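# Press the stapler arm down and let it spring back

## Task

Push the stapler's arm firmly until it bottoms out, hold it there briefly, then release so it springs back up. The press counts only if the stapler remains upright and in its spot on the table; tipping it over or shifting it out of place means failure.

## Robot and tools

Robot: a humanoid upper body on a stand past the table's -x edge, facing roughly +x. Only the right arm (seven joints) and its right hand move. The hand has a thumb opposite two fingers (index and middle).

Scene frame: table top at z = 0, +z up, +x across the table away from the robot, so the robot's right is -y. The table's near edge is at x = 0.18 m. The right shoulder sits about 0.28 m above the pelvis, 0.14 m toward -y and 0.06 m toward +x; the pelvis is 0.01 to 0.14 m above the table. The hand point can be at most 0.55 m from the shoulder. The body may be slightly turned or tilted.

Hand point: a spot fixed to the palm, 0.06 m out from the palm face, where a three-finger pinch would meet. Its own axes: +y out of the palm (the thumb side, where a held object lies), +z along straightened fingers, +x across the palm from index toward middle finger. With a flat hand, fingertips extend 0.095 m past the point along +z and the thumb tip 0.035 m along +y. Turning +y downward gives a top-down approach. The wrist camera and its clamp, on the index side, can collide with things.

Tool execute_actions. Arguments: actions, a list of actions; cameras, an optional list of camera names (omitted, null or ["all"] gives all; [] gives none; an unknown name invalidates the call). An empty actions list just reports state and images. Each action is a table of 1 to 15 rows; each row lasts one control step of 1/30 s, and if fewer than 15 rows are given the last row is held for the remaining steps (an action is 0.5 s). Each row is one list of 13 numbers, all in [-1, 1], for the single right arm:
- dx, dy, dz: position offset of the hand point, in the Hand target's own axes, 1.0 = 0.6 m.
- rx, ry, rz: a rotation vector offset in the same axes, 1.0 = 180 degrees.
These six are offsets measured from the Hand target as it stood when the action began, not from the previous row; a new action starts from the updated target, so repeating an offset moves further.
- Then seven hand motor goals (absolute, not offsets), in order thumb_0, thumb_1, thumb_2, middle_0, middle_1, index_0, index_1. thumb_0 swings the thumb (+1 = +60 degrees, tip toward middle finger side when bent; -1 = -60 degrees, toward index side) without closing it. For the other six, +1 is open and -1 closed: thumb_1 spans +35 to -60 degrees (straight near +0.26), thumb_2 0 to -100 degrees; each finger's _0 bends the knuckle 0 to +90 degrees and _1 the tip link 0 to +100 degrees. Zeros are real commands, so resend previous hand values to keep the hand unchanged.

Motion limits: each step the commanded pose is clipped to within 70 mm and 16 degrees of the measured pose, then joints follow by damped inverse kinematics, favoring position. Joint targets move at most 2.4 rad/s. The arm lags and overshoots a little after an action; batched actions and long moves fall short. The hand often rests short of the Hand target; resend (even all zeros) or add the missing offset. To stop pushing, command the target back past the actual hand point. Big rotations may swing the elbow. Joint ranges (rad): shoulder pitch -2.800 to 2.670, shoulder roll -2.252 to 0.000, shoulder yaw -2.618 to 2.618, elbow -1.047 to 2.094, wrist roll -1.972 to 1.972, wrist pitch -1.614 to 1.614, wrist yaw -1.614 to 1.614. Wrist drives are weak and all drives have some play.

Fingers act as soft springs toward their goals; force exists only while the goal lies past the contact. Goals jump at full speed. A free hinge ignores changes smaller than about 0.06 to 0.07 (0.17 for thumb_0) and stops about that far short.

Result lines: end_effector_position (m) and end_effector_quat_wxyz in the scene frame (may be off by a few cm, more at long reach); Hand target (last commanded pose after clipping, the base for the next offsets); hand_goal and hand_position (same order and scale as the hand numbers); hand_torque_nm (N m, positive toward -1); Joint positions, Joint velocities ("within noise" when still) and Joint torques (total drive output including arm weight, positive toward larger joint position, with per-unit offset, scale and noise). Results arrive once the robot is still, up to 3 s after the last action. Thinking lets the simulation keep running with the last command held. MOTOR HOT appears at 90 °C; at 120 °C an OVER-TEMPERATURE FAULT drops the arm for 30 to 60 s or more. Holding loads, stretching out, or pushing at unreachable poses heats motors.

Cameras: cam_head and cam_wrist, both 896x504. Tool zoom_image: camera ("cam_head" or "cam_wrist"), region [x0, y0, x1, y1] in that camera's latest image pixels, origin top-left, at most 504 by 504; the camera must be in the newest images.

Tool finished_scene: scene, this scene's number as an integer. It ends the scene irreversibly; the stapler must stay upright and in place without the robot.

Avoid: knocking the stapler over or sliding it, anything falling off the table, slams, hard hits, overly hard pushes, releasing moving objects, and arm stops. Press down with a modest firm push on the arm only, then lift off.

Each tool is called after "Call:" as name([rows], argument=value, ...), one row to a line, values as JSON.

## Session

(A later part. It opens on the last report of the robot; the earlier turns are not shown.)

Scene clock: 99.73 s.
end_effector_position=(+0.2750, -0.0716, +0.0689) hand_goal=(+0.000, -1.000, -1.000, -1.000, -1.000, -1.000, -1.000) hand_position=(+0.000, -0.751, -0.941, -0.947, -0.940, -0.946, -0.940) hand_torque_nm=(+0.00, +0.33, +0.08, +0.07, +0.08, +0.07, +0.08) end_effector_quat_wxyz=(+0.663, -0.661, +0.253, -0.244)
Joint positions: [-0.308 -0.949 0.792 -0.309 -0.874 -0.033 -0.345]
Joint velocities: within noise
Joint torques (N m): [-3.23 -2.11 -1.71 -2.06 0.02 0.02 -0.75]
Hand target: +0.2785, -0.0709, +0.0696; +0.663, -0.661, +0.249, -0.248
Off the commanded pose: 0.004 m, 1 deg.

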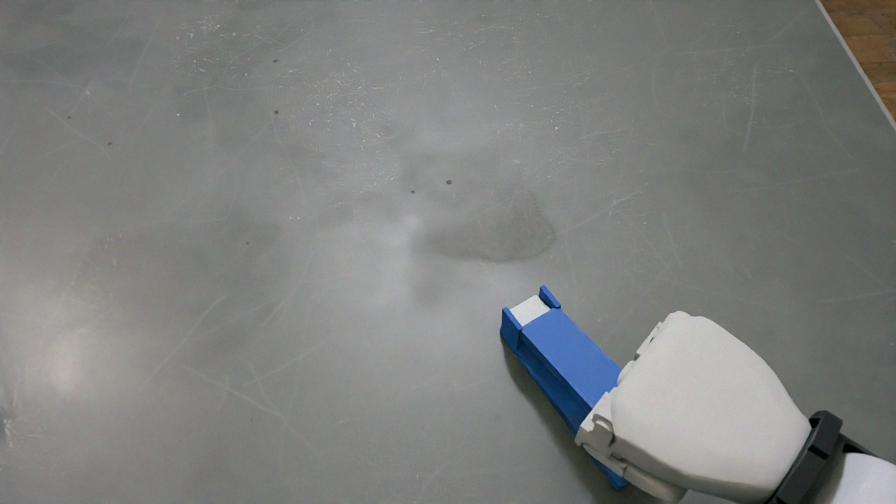

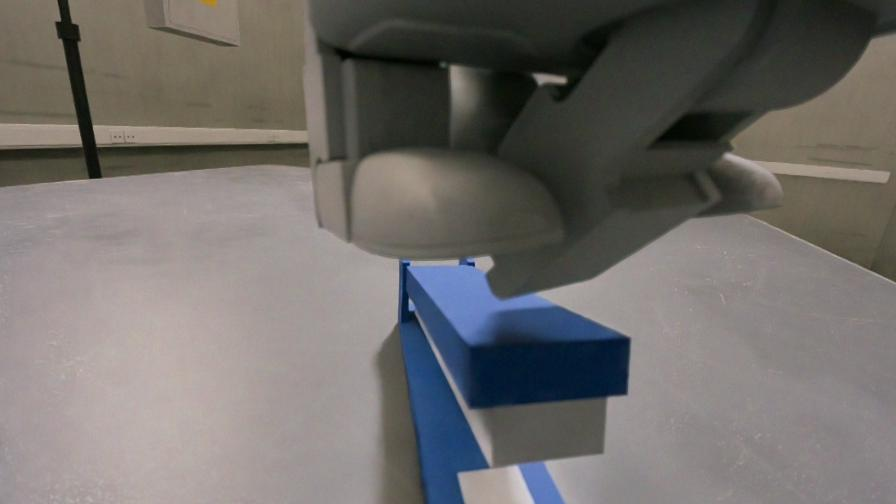

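Call:
execute_actions([
  [[0,0.008,-0.001,0,0,0,0,-1,-1,-1,-1,-1,-1],[0,0.016,-0.003,0,0,0,0,-1,-1,-1,-1,-1,-1],[-0.001,0.023,-0.004,0,0,0,0,-1,-1,-1,-1,-1,-1],[-0.002,0.03,-0.005,0,0,0,0,-1,-1,-1,-1,-1,-1]],
])

Call:
execute_actions([
  [[-0.003,0.01,-0.003,-0.004,0,0,0,-1,-1,-1,-1,-1,-1],[-0.006,0.02,-0.006,-0.008,0,0,0,-1,-1,-1,-1,-1,-1],[-0.009,0.03,-0.009,-0.012,0,0,0,-1,-1,-1,-1,-1,-1],[-0.011,0.04,-0.012,-0.016,0,0,0,-1,-1,-1,-1,-1,-1]],
])

Scene clock: 102.00 s.
end_effector_position=(+0.2774, -0.0734, +0.0562) hand_goal=(+0.000, -1.000, -1.000, -1.000, -1.000, -1.000, -1.000) hand_position=(+0.000, -0.751, -0.941, -0.947, -0.940, -0.946, -0.940) hand_torque_nm=(+0.00, +0.33, +0.08, +0.07, +0.08, +0.07, +0.08) end_effector_quat_wxyz=(+0.666, -0.656, +0.249, -0.253)
Joint positions: [-0.308 -0.911 0.809 -0.221 -0.916 -0.052 -0.414]
Joint velocities: within noise
Joint torques (N m): [-2.66 -1.95 -1.06 -1.32 0.02 -0.22 -0.73]
Hand target: +0.2757, -0.0724, +0.0516; +0.663, -0.661, +0.249, -0.248
Off the commanded pose: 0.005 m, 1 deg.

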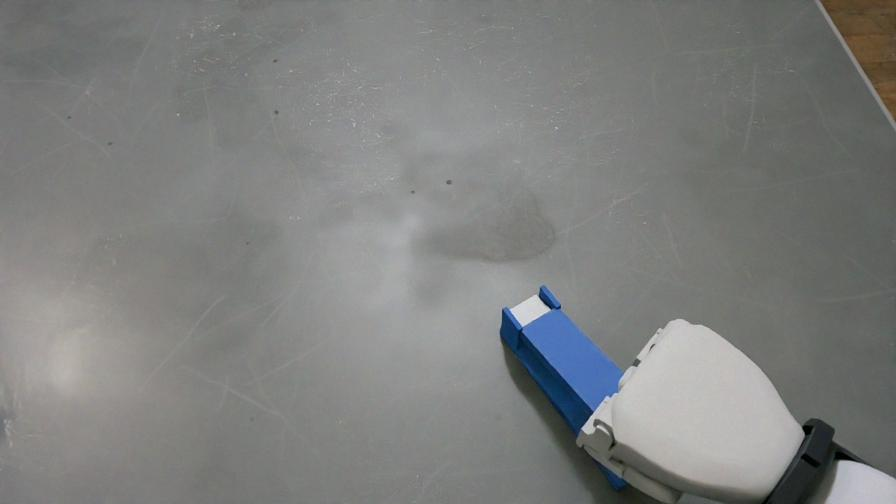

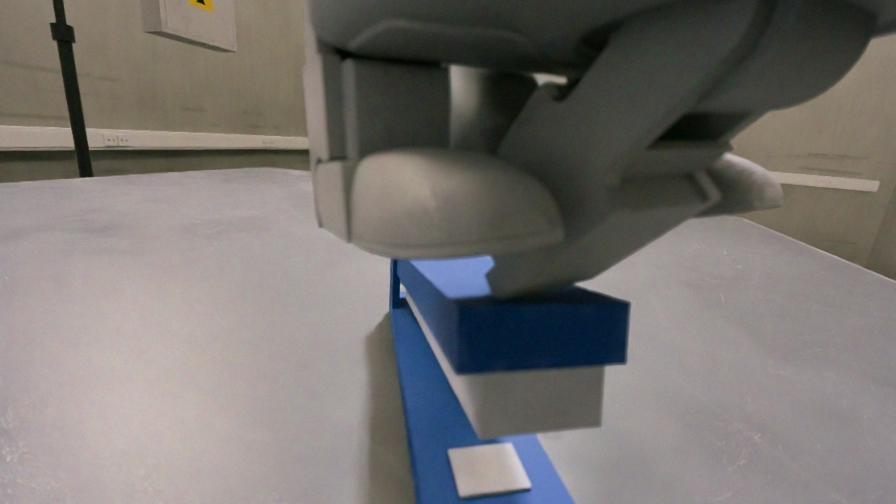

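Scene clock: 102.70 s.
end_effector_position=(+0.2754, -0.0723, +0.0420) hand_goal=(+0.000, -1.000, -1.000, -1.000, -1.000, -1.000, -1.000) hand_position=(+0.000, -0.751, -0.941, -0.947, -0.940, -0.946, -0.940) hand_torque_nm=(+0.00, +0.33, +0.08, +0.07, +0.08, +0.07, +0.08) end_effector_quat_wxyz=(+0.660, -0.662, +0.245, -0.256)
Joint positions: [-0.309 -0.87 0.838 -0.158 -0.963 -0.048 -0.442]
Joint velocities: within noise
Joint torques (N m): [-1.57 -1.71 -0.22 -0.25 -0.03 -0.13 -0.08]
Hand target: +0.2660, -0.0734, +0.0276; +0.646, -0.678, +0.255, -0.242
Off the commanded pose: 0.017 m, 3 deg.

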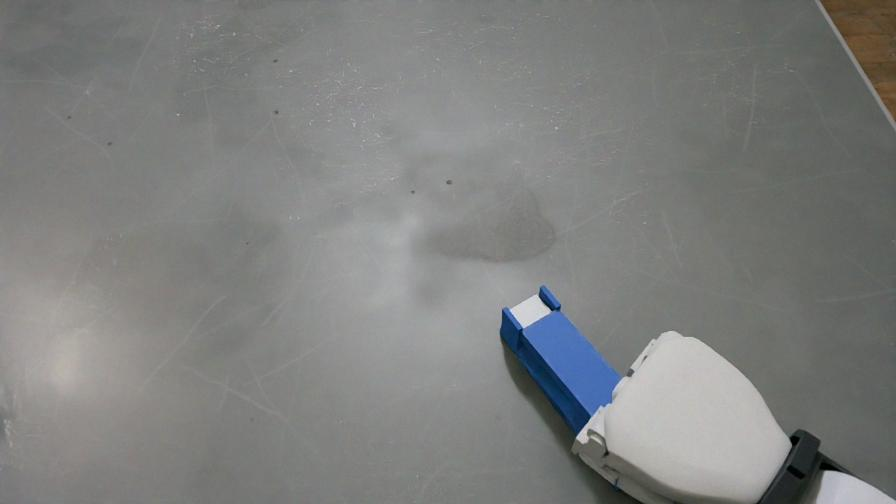

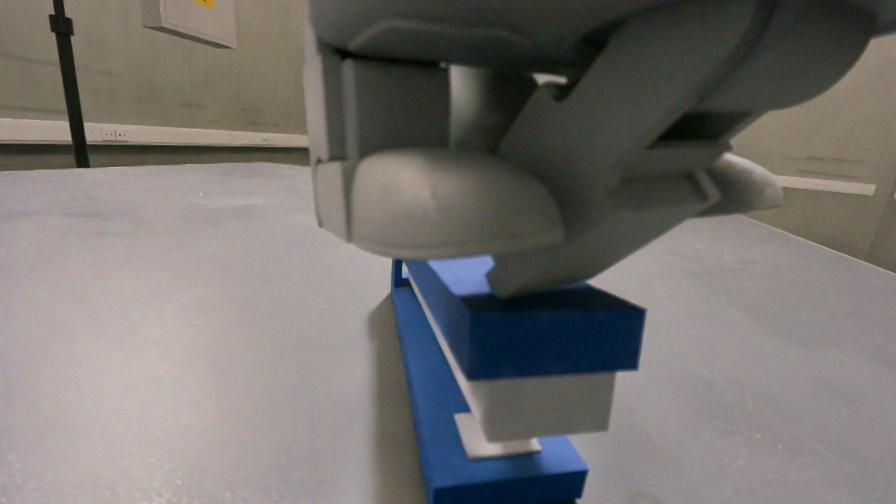

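Softer stapler and a good contact. Continue.

Call:
execute_actions([
  [[-0.003,0.01,-0.003,-0.004,0,0,0,-1,-1,-1,-1,-1,-1],[-0.006,0.02,-0.006,-0.009,0,0,0,-1,-1,-1,-1,-1,-1],[-0.009,0.03,-0.009,-0.014,0,0,0,-1,-1,-1,-1,-1,-1],[-0.01,0.04,-0.01,-0.018,0,0,0,-1,-1,-1,-1,-1,-1]],
], cameras=["cam_wrist"])

Call:
execute_actions([
  [[-0.003,0.01,-0.004,-0.004,0,0,0,-1,-1,-1,-1,-1,-1],[-0.006,0.02,-0.007,-0.009,0,0,0,-1,-1,-1,-1,-1,-1],[-0.006,0.03,-0.008,-0.014,0,0,0,-1,-1,-1,-1,-1,-1],[-0.006,0.038,-0.008,-0.018,0,0,0,-1,-1,-1,-1,-1,-1]],
])

Scene clock: 105.30 s.
end_effector_position=(+0.2733, -0.0709, +0.0264) hand_goal=(+0.000, -1.000, -1.000, -1.000, -1.000, -1.000, -1.000) hand_position=(+0.000, -0.753, -0.941, -0.947, -0.940, -0.946, -0.940) hand_torque_nm=(+0.00, +0.33, +0.08, +0.07, +0.08, +0.07, +0.08) end_effector_quat_wxyz=(+0.651, -0.673, +0.242, -0.255)
Joint positions: [-0.325 -0.83 0.879 -0.088 -0.999 -0.038 -0.461]
Joint velocities: within noise
Joint torques (N m): [-0.42 -1.54 0.25 0.74 0.02 0 0.4]
Hand target: +0.2567, -0.0748, +0.0039; +0.627, -0.696, +0.261, -0.234
Off the commanded pose: 0.028 m, 5 deg.
Images, in order (width x height): cam_wrist 896x504.

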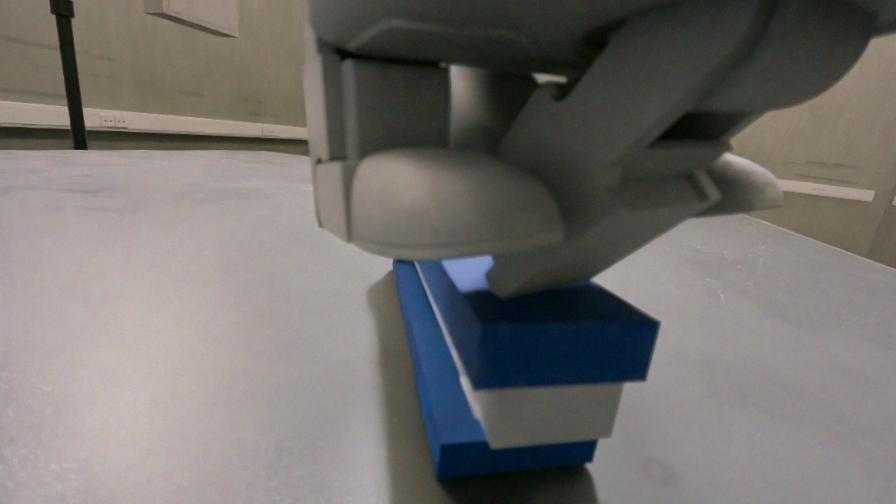

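Scene clock: 106.00 s.
end_effector_position=(+0.2752, -0.0683, +0.0188) hand_goal=(+0.000, -1.000, -1.000, -1.000, -1.000, -1.000, -1.000) hand_position=(+0.000, -0.777, -0.915, -0.947, -0.940, -0.946, -0.940) hand_torque_nm=(+0.00, +0.30, +0.12, +0.07, +0.08, +0.07, +0.08) end_effector_quat_wxyz=(+0.649, -0.675, +0.238, -0.258)
Joint positions: [-0.346 -0.8 0.907 -0.035 -1.017 -0.03 -0.484]
Joint velocities: within noise
Joint torques (N m): [0.68 -1.52 1.16 3.07 0.02 0.03 1.21]
Hand target: +0.2492, -0.0778, -0.0183; +0.607, -0.713, +0.268, -0.227
Off the commanded pose: 0.046 m, 8 deg.

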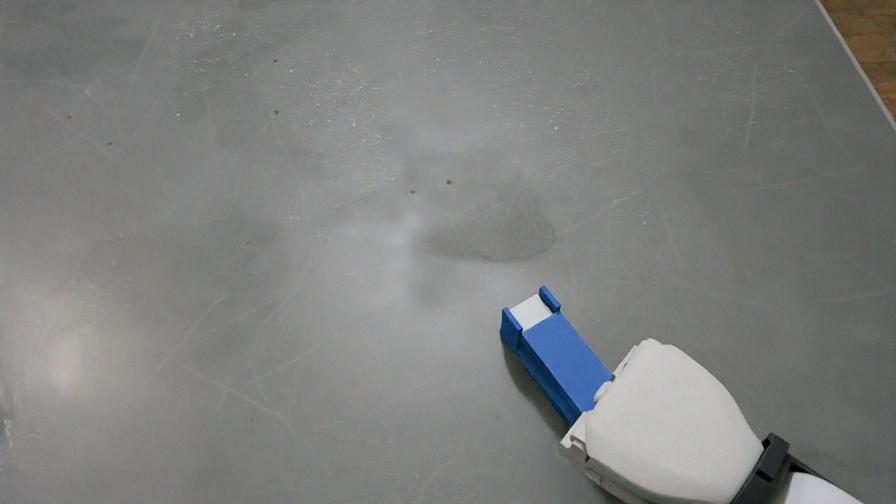

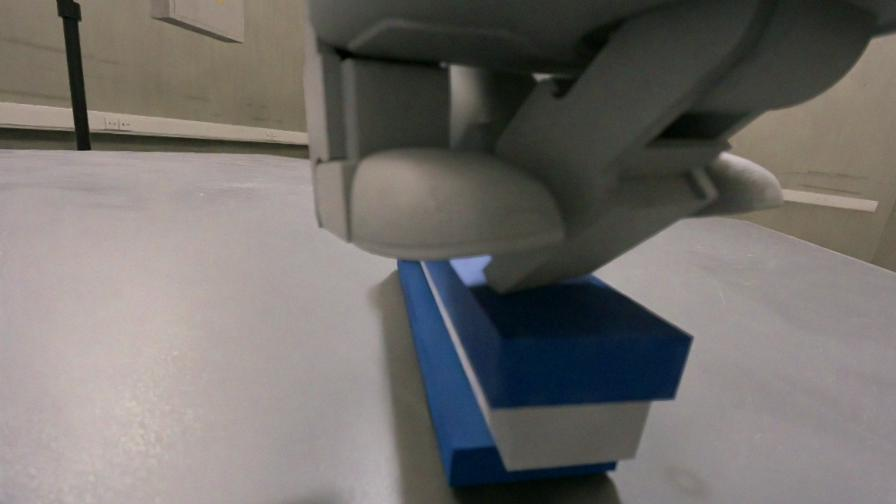

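Call:
execute_actions([
  [[-0.002,0.01,-0.005,0,0,0,0,-1,-1,-1,-1,-1,-1],[-0.003,0.02,-0.008,0,0,0,0,-1,-1,-1,-1,-1,-1]],
])

Call:
zoom_image(camera="cam_wrist", region=[360, 220, 760, 504])

Scene clock: 107.87 s.
end_effector_position=(+0.2749, -0.0691, +0.0173) hand_goal=(+0.000, -1.000, -1.000, -1.000, -1.000, -1.000, -1.000) hand_position=(+0.000, -0.831, -0.862, -0.947, -0.940, -0.946, -0.940) hand_torque_nm=(+0.00, +0.23, +0.19, +0.07, +0.08, +0.07, +0.08) end_effector_quat_wxyz=(+0.660, -0.664, +0.230, -0.264)
Joint positions: [-0.346 -0.8 0.926 -0.004 -1.025 -0.027 -0.556]
Joint velocities: within noise
Joint torques (N m): [1.41 -1.51 1.74 4.55 0.02 0.05 1.87]
Hand target: +0.2435, -0.0817, -0.0293; +0.607, -0.713, +0.268, -0.227
Off the commanded pose: 0.058 m, 10 deg.

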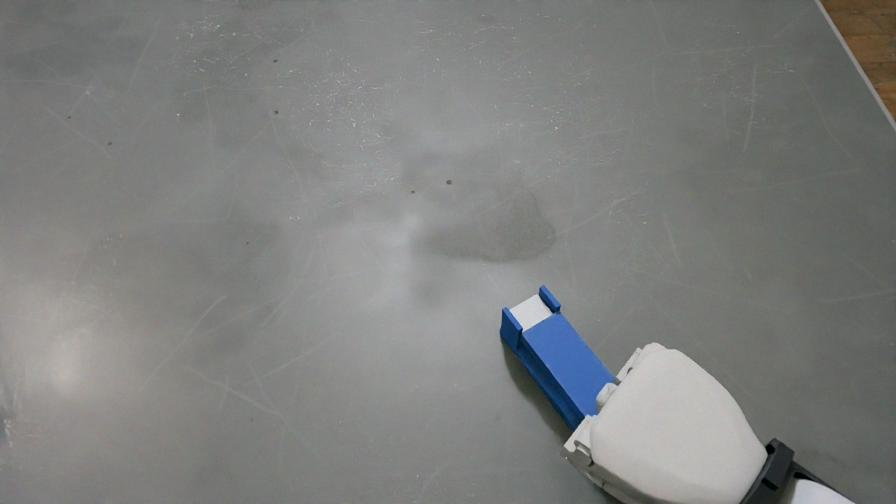

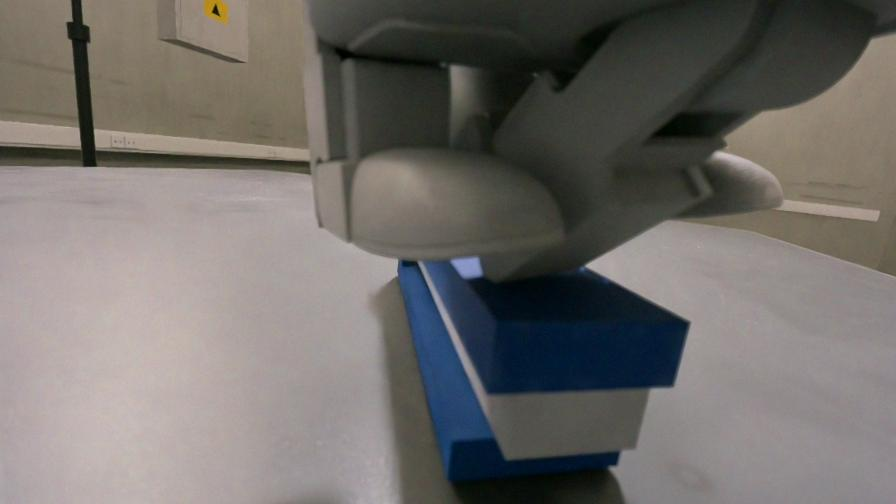

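Scaled by 1.260 from the camera's 896x504 image, which has a finer 1280x720 frame.

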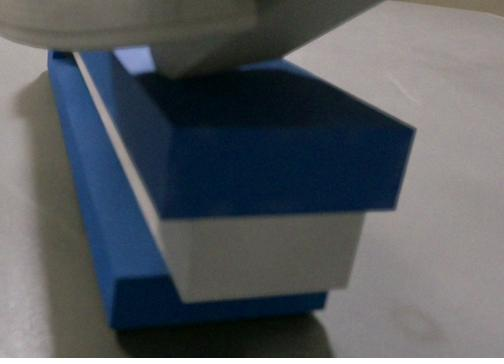

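Bottomed out. Release smoothly.

Call:
execute_actions([
  [[0.01,-0.03,0.006,0,0,0,0,-1,-1,-1,-1,-1,-1],[0.015,-0.05,0.005,0,0,0,0,-1,-1,-1,-1,-1,-1],[0.02,-0.065,0.002,0,0,0,0,-1,-1,-1,-1,-1,-1],[0.02,-0.08,0,0,0,0,0,-1,-1,-1,-1,-1,-1],[0.02,-0.095,-0.003,0,0,0,0,-1,-1,-1,-1,-1,-1],[0.02,-0.11,-0.006,0,0,0,0,-1,-1,-1,-1,-1,-1],[0.02,-0.125,-0.009,0,0,0,0,-1,-1,-1,-1,-1,-1],[0.02,-0.14,-0.012,0,0,0,0,-1,-1,-1,-1,-1,-1]],
  [[0,-0.02,0,0,0,0,0,-1,-1,-1,-1,-1,-1],[0,-0.04,0,0,0,0,0,-1,-1,-1,-1,-1,-1],[0,-0.06,0,0,0,0,0,-1,-1,-1,-1,-1,-1],[0,-0.08,0,0,0,0,0,-1,-1,-1,-1,-1,-1]],
])

Scene clock: 110.87 s.
end_effector_position=(+0.2615, -0.0782, +0.0997) hand_goal=(+0.000, -1.000, -1.000, -1.000, -1.000, -1.000, -1.000) hand_position=(+0.000, -0.831, -0.862, -0.947, -0.940, -0.946, -0.940) hand_torque_nm=(+0.00, +0.23, +0.19, +0.07, +0.08, +0.07, +0.08) end_effector_quat_wxyz=(-0.607, +0.713, -0.268, +0.225)
Joint positions: [-0.334 -1.093 0.758 -0.599 -0.76 0.11 -0.039]
Joint velocities: within noise
Joint torques (N m): [-2.27 -3.42 -2.25 -3.79 0.26 0.12 -0.71]
Hand target: +0.2620, -0.0790, +0.1021; -0.607, +0.713, -0.268, +0.227
Off the commanded pose: 0.003 m, 0 deg.

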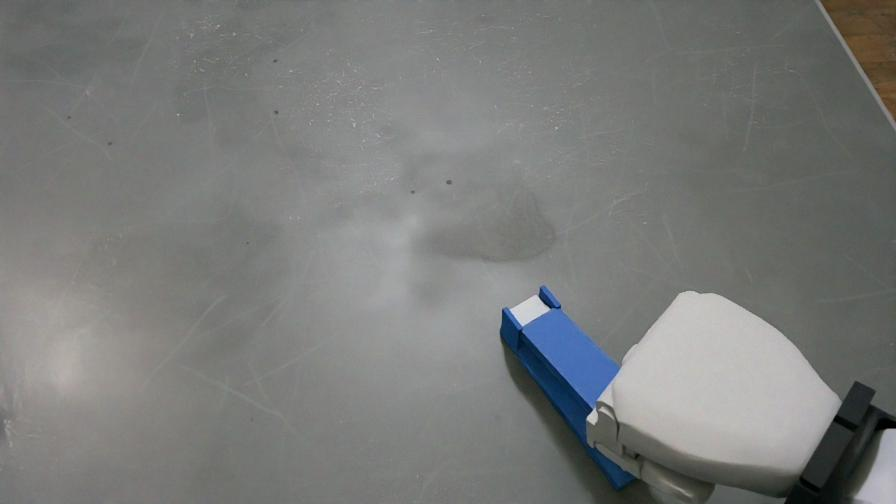

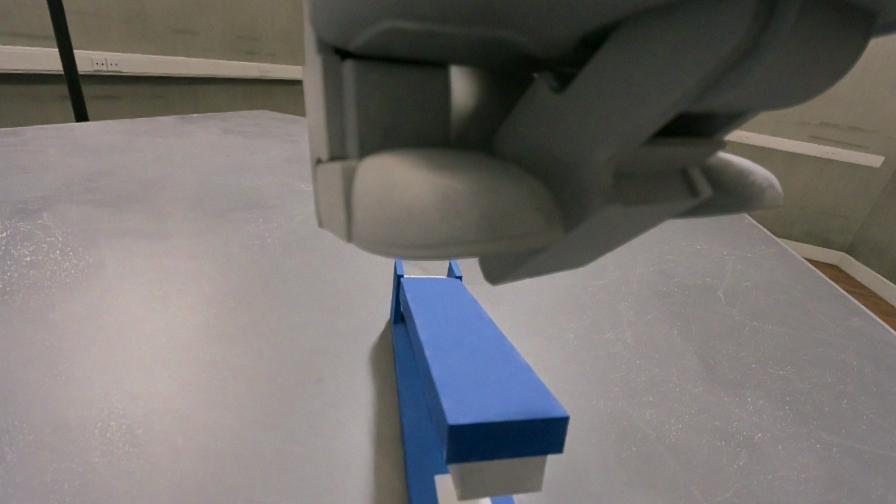

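Call:
finished_scene(scene=3)

The scene is finished: the task was done.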